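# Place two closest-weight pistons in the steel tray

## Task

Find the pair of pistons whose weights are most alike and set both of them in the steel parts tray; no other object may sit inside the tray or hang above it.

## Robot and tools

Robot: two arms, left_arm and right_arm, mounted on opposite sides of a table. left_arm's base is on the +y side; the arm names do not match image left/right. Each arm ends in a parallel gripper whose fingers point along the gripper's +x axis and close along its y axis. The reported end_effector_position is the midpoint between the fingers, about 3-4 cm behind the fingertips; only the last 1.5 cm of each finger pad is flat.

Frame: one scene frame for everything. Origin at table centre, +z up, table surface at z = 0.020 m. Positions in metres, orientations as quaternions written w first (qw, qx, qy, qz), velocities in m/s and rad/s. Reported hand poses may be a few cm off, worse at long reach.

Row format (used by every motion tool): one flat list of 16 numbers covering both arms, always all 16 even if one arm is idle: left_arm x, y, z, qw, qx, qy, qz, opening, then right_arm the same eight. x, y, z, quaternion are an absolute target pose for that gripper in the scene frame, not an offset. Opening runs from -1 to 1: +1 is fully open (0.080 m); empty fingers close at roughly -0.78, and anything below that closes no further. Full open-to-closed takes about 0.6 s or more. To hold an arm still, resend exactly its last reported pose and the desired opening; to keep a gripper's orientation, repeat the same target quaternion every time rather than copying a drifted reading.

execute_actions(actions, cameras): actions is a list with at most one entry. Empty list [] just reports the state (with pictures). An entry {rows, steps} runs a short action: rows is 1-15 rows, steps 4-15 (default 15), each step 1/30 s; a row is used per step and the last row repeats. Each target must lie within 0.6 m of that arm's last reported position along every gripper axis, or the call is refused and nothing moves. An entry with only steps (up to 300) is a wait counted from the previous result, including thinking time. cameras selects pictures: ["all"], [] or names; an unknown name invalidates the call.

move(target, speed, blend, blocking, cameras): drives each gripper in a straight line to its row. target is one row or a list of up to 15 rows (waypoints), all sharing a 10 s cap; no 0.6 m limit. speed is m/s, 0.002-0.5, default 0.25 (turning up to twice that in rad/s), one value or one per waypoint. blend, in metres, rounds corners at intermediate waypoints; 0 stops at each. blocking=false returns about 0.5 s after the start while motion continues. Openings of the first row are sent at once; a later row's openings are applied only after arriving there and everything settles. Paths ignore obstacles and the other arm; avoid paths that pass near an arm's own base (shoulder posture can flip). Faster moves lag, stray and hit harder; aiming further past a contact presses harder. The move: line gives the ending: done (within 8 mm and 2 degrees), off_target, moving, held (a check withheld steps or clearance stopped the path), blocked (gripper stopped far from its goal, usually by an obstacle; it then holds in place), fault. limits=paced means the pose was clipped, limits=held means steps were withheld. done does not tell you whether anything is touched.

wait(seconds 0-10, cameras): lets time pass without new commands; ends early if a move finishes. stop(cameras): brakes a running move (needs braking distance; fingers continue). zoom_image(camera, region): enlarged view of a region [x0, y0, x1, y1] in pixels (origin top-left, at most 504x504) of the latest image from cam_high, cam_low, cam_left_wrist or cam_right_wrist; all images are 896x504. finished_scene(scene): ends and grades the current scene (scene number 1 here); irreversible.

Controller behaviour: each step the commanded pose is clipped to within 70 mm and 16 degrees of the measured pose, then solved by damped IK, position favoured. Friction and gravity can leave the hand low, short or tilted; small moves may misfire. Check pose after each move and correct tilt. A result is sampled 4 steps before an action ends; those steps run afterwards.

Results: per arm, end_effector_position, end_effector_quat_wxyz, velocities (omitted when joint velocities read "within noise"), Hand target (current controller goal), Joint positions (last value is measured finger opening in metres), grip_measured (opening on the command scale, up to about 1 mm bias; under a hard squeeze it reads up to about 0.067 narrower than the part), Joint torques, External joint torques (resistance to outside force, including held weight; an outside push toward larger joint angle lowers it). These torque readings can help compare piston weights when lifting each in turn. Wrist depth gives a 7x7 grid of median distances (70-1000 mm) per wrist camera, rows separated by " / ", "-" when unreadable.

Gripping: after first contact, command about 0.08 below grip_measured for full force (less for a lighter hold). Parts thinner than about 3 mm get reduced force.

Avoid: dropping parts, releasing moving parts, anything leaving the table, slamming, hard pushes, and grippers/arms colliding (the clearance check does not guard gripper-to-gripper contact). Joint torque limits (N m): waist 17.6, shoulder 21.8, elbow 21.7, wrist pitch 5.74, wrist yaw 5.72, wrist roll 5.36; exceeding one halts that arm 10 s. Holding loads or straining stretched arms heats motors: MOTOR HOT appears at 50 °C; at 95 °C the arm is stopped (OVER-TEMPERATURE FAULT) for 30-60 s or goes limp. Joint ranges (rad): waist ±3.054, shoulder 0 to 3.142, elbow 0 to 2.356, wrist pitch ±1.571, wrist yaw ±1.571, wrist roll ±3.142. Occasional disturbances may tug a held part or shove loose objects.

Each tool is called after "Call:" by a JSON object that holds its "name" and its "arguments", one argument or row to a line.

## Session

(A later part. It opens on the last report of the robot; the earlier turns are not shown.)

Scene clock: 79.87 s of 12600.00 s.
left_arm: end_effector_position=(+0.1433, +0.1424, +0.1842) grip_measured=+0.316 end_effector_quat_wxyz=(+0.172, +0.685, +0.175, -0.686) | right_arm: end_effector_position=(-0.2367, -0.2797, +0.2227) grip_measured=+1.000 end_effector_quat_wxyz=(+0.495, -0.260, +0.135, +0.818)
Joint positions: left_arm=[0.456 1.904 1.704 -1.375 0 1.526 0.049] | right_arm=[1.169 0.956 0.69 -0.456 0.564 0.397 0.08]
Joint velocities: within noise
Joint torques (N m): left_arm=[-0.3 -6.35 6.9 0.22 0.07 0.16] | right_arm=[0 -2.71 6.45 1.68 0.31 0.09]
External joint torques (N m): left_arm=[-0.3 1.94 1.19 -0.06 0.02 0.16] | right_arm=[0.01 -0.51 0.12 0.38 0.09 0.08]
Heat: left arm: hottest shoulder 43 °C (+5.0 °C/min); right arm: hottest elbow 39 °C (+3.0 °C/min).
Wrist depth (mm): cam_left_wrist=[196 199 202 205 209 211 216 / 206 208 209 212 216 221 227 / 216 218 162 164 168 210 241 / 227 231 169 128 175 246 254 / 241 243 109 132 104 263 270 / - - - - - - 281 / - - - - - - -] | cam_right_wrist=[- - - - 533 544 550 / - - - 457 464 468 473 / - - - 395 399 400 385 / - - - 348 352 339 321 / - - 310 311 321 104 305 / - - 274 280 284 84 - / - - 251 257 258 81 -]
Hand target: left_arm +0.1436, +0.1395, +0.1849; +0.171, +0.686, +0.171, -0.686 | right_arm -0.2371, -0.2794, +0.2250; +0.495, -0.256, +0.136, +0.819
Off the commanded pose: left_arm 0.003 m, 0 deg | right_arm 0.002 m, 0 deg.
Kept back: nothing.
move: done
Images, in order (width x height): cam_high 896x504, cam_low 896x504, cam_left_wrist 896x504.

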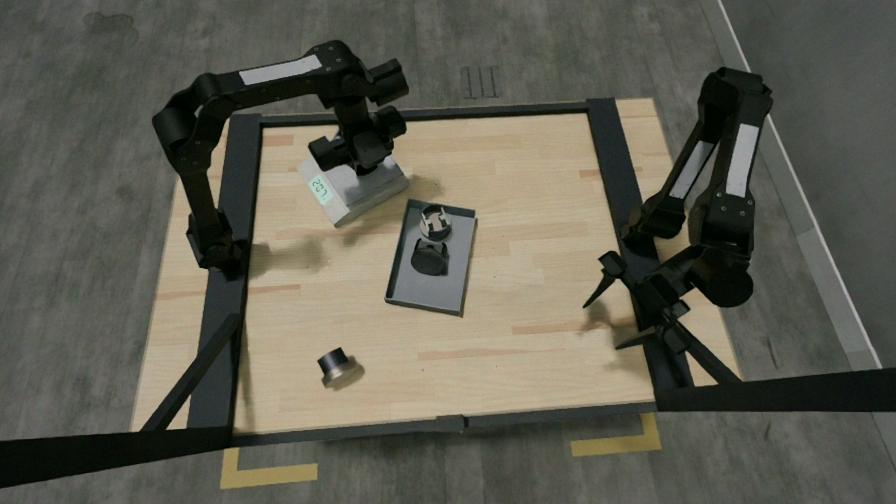

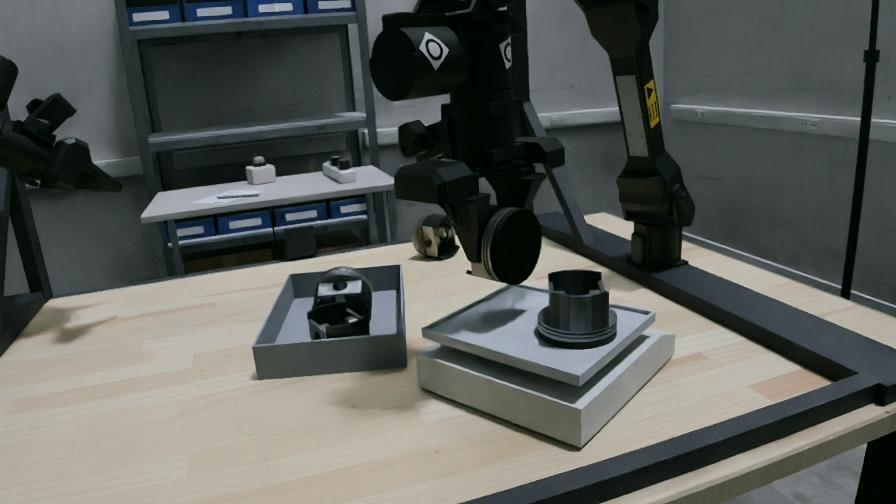

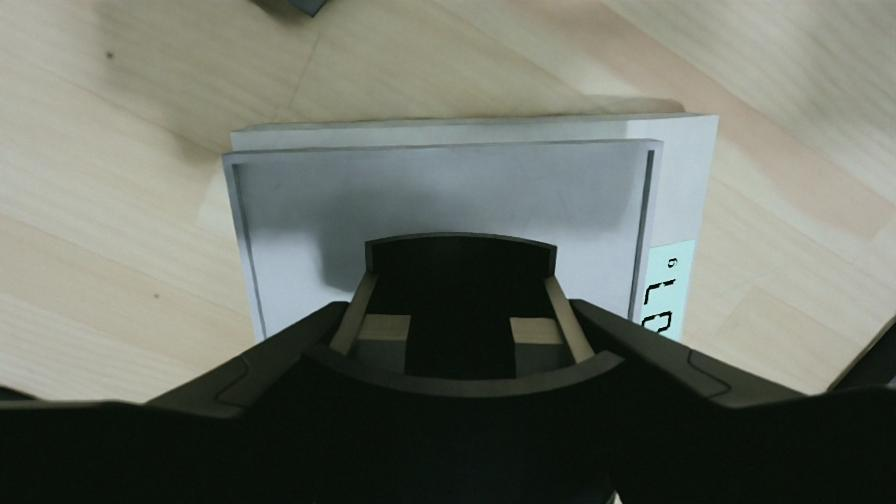

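Call:
{"name": "move", "arguments": {
  "target": [
    [0.1436, 0.1410, 0.155, 0.1711, 0.6861, 0.1711, -0.6861, 0.05, -0.2371, -0.2794, 0.2251, 0.495, -0.256, 0.136, 0.819, 1],
    [0.1436, 0.1410, 0.141, 0.1711, 0.6861, 0.1711, -0.6861, 0.05, -0.2371, -0.2794, 0.2251, 0.495, -0.256, 0.136, 0.819, 1],
    [0.1436, 0.1410, 0.141, 0.1711, 0.6861, 0.1711, -0.6861, 0.42, -0.2371, -0.2794, 0.2251, 0.495, -0.256, 0.136, 0.819, 1]
  ],
  "speed": [0.12,0.04,0.1],
  "cameras": ["cam_left_wrist","cam_low","cam_high"]
}}

Call:
{"name": "zoom_image", "arguments": {
  "camera": "cam_high",
  "region": [290, 110, 420, 240]
}}

Scene clock: 81.53 s of 12600.00 s.
left_arm: end_effector_position=(+0.1445, +0.1398, +0.1448) grip_measured=+0.416 end_effector_quat_wxyz=(+0.177, +0.687, +0.169, -0.685) | right_arm: end_effector_position=(-0.2367, -0.2797, +0.2227) grip_measured=+1.000 end_effector_quat_wxyz=(+0.495, -0.260, +0.135, +0.818)
Joint positions: left_arm=[0.456 1.907 1.553 -1.204 0 1.528 0.054] | right_arm=[1.169 0.956 0.69 -0.456 0.564 0.397 0.08]
Joint velocities: within noise
Joint torques (N m): left_arm=[-0.14 -6.5 4.61 0.43 0.07 0.14] | right_arm=[-0.08 -2.55 6.37 1.68 0.27 0.08]
External joint torques (N m): left_arm=[-0.11 1.81 -1.1 0.11 0.02 0.14] | right_arm=[-0.1 -0.34 0 0.36 0.06 0.08]
Heat: left arm: hottest shoulder 43 °C (+4.0 °C/min); right arm: hottest elbow 39 °C (+3.0 °C/min).
Wrist depth (mm): cam_left_wrist=[165 166 168 170 172 174 176 / 172 175 175 176 179 180 184 / 181 141 127 127 129 130 195 / 192 132 130 129 133 136 208 / 202 201 105 133 99 144 221 / 210 - - - - - 231 / - - - - 83 - -] | cam_right_wrist=[- - - - 533 542 545 / - - - 459 461 471 477 / - - - 396 397 403 380 / - - - 348 351 341 323 / - - 308 311 319 104 305 / - - 274 282 283 84 - / - - 252 257 257 81 -]
Hand target: left_arm +0.1436, +0.1410, +0.1410; +0.171, +0.686, +0.171, -0.686 | right_arm -0.2371, -0.2794, +0.2250; +0.495, -0.256, +0.136, +0.819
Off the commanded pose: left_arm 0.004 m, 1 deg | right_arm 0.002 m, 0 deg.
Kept back: nothing.
move: done
Images, in order (width x height): cam_high 896x504, cam_low 896x504, cam_left_wrist 896x504.

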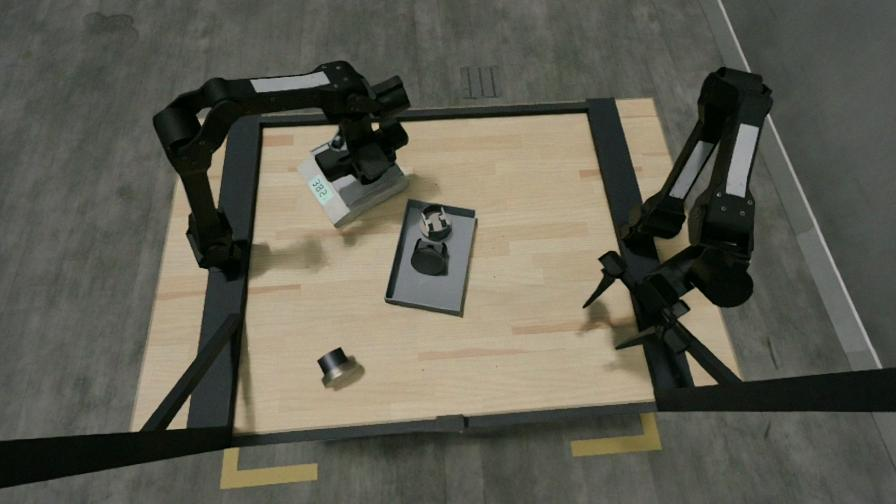

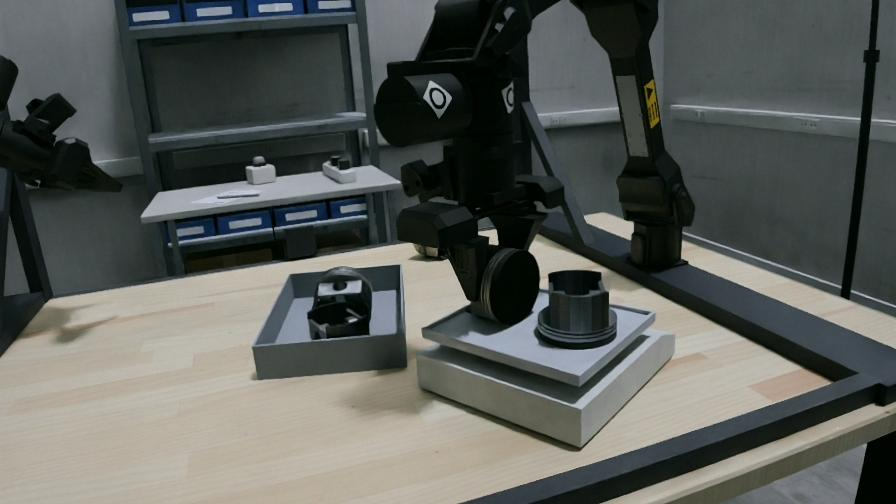

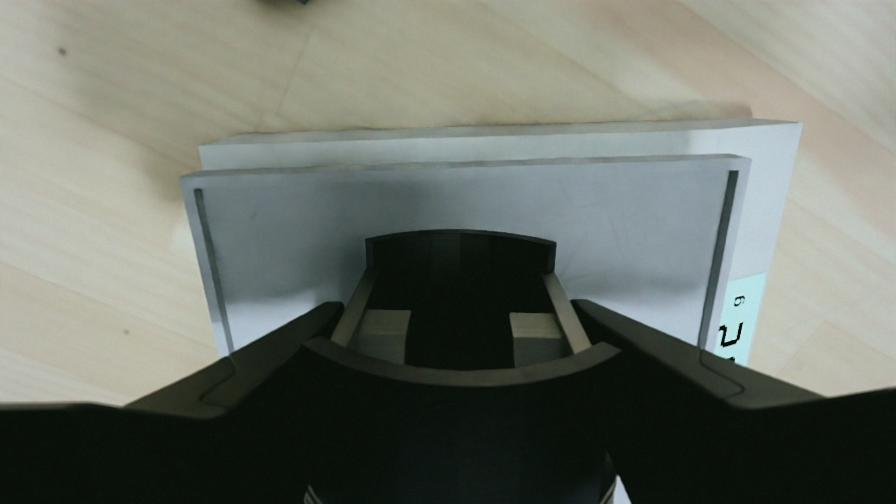

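Scaled by 3.877.

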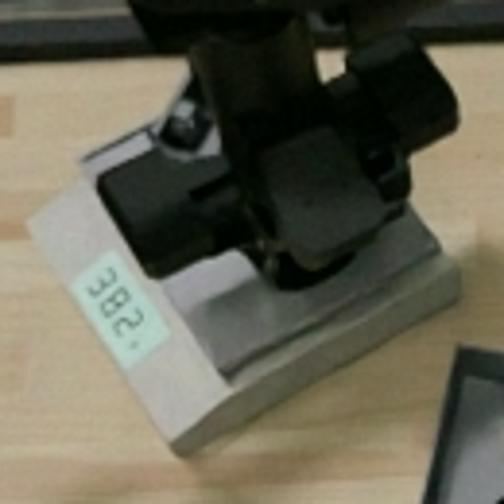

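Call:
{"name": "move", "arguments": {
  "target": [
    [0.1436, 0.1410, 0.141, 0.1711, 0.6861, 0.1711, -0.6861, 0.48, -0.2371, -0.2794, 0.2251, 0.495, -0.256, 0.136, 0.819, 1],
    [0.1436, 0.1410, 0.21, 0.1711, 0.6861, 0.1711, -0.6861, 0.48, -0.2371, -0.2794, 0.2251, 0.495, -0.256, 0.136, 0.819, 1]
  ],
  "speed": [0.05,0.1],
  "cameras": ["cam_left_wrist","cam_low","cam_high"]
}}

Call:
{"name": "zoom_image", "arguments": {
  "camera": "cam_low",
  "region": [240, 200, 690, 450]
}}

Scene clock: 83.77 s of 12600.00 s.
left_arm: end_effector_position=(+0.1431, +0.1428, +0.2106) grip_measured=+0.477 end_effector_quat_wxyz=(+0.173, +0.686, +0.172, -0.685) | right_arm: end_effector_position=(-0.2367, -0.2797, +0.2227) grip_measured=+1.000 end_effector_quat_wxyz=(+0.495, -0.260, +0.135, +0.818)
Joint positions: left_arm=[0.456 1.907 1.814 -1.476 0 1.528 0.056] | right_arm=[1.169 0.956 0.69 -0.456 0.564 0.397 0.08]
Joint velocities: within noise
Joint torques (N m): left_arm=[-0.14 -6.13 6.4 0.24 0.07 0.14] | right_arm=[0.02 -2.71 6.43 1.67 0.32 0.07]
External joint torques (N m): left_arm=[-0.15 2.09 0.75 -0.07 0.02 0.14] | right_arm=[0.01 -0.48 0.03 0.35 0.09 0.06]
Heat: left arm: hottest shoulder 43 °C (+4.0 °C/min); right arm: hottest elbow 39 °C (+3.0 °C/min).
Wrist depth (mm): cam_left_wrist=[221 223 227 229 233 237 240 / 231 235 234 238 241 248 253 / 244 247 188 189 195 261 267 / 255 260 198 129 205 277 283 / 270 273 155 135 153 293 296 / - - 222 184 98 79 296 / - - 240 208 202 - -] | cam_right_wrist=[- - - - 529 544 550 / - - - 459 464 469 475 / - - - 396 403 402 384 / - - - 350 353 338 320 / - - 308 313 321 104 305 / - - 274 280 283 85 - / - - 252 256 258 81 -]
Hand target: left_arm +0.1436, +0.1410, +0.2099; +0.171, +0.686, +0.171, -0.686 | right_arm -0.2371, -0.2794, +0.2250; +0.495, -0.256, +0.136, +0.819
Off the commanded pose: left_arm 0.002 m, 0 deg | right_arm 0.002 m, 0 deg.
Kept back: nothing.
move: done
Images, in order (width x height): cam_high 896x504, cam_low 896x504, cam_left_wrist 896x504.

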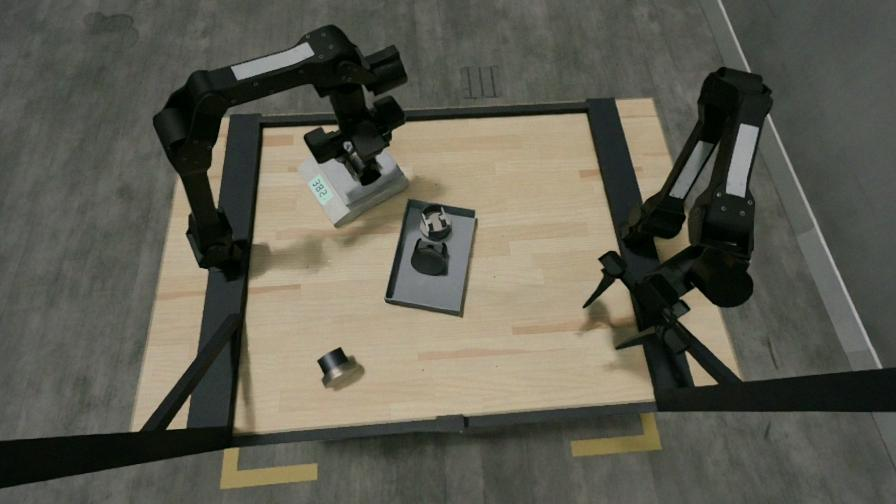

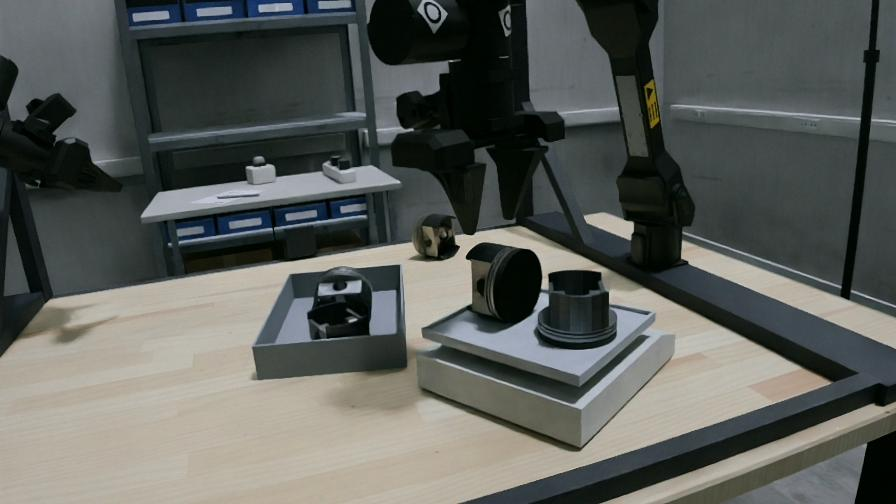

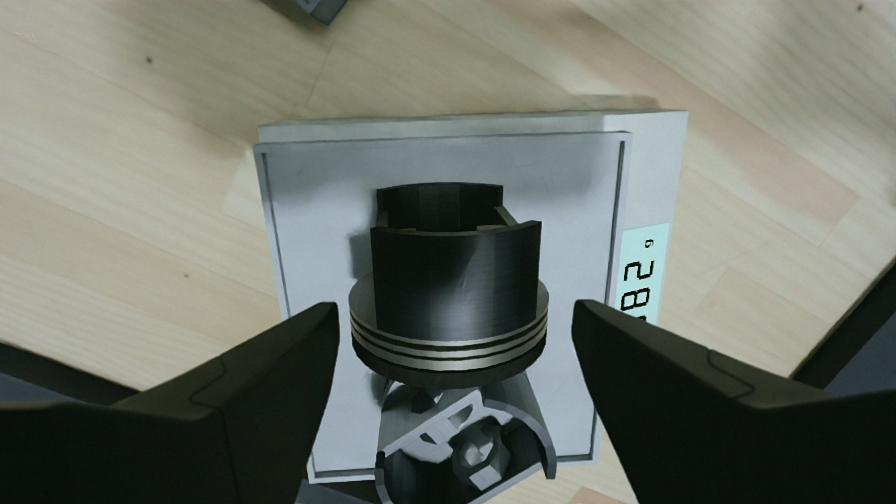

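Scaled by 1.120.

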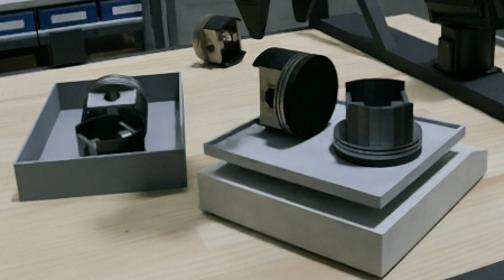

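Call:
{"name": "finished_scene", "arguments": {
  "scene": 2
}}

The scene is finished: the task was done.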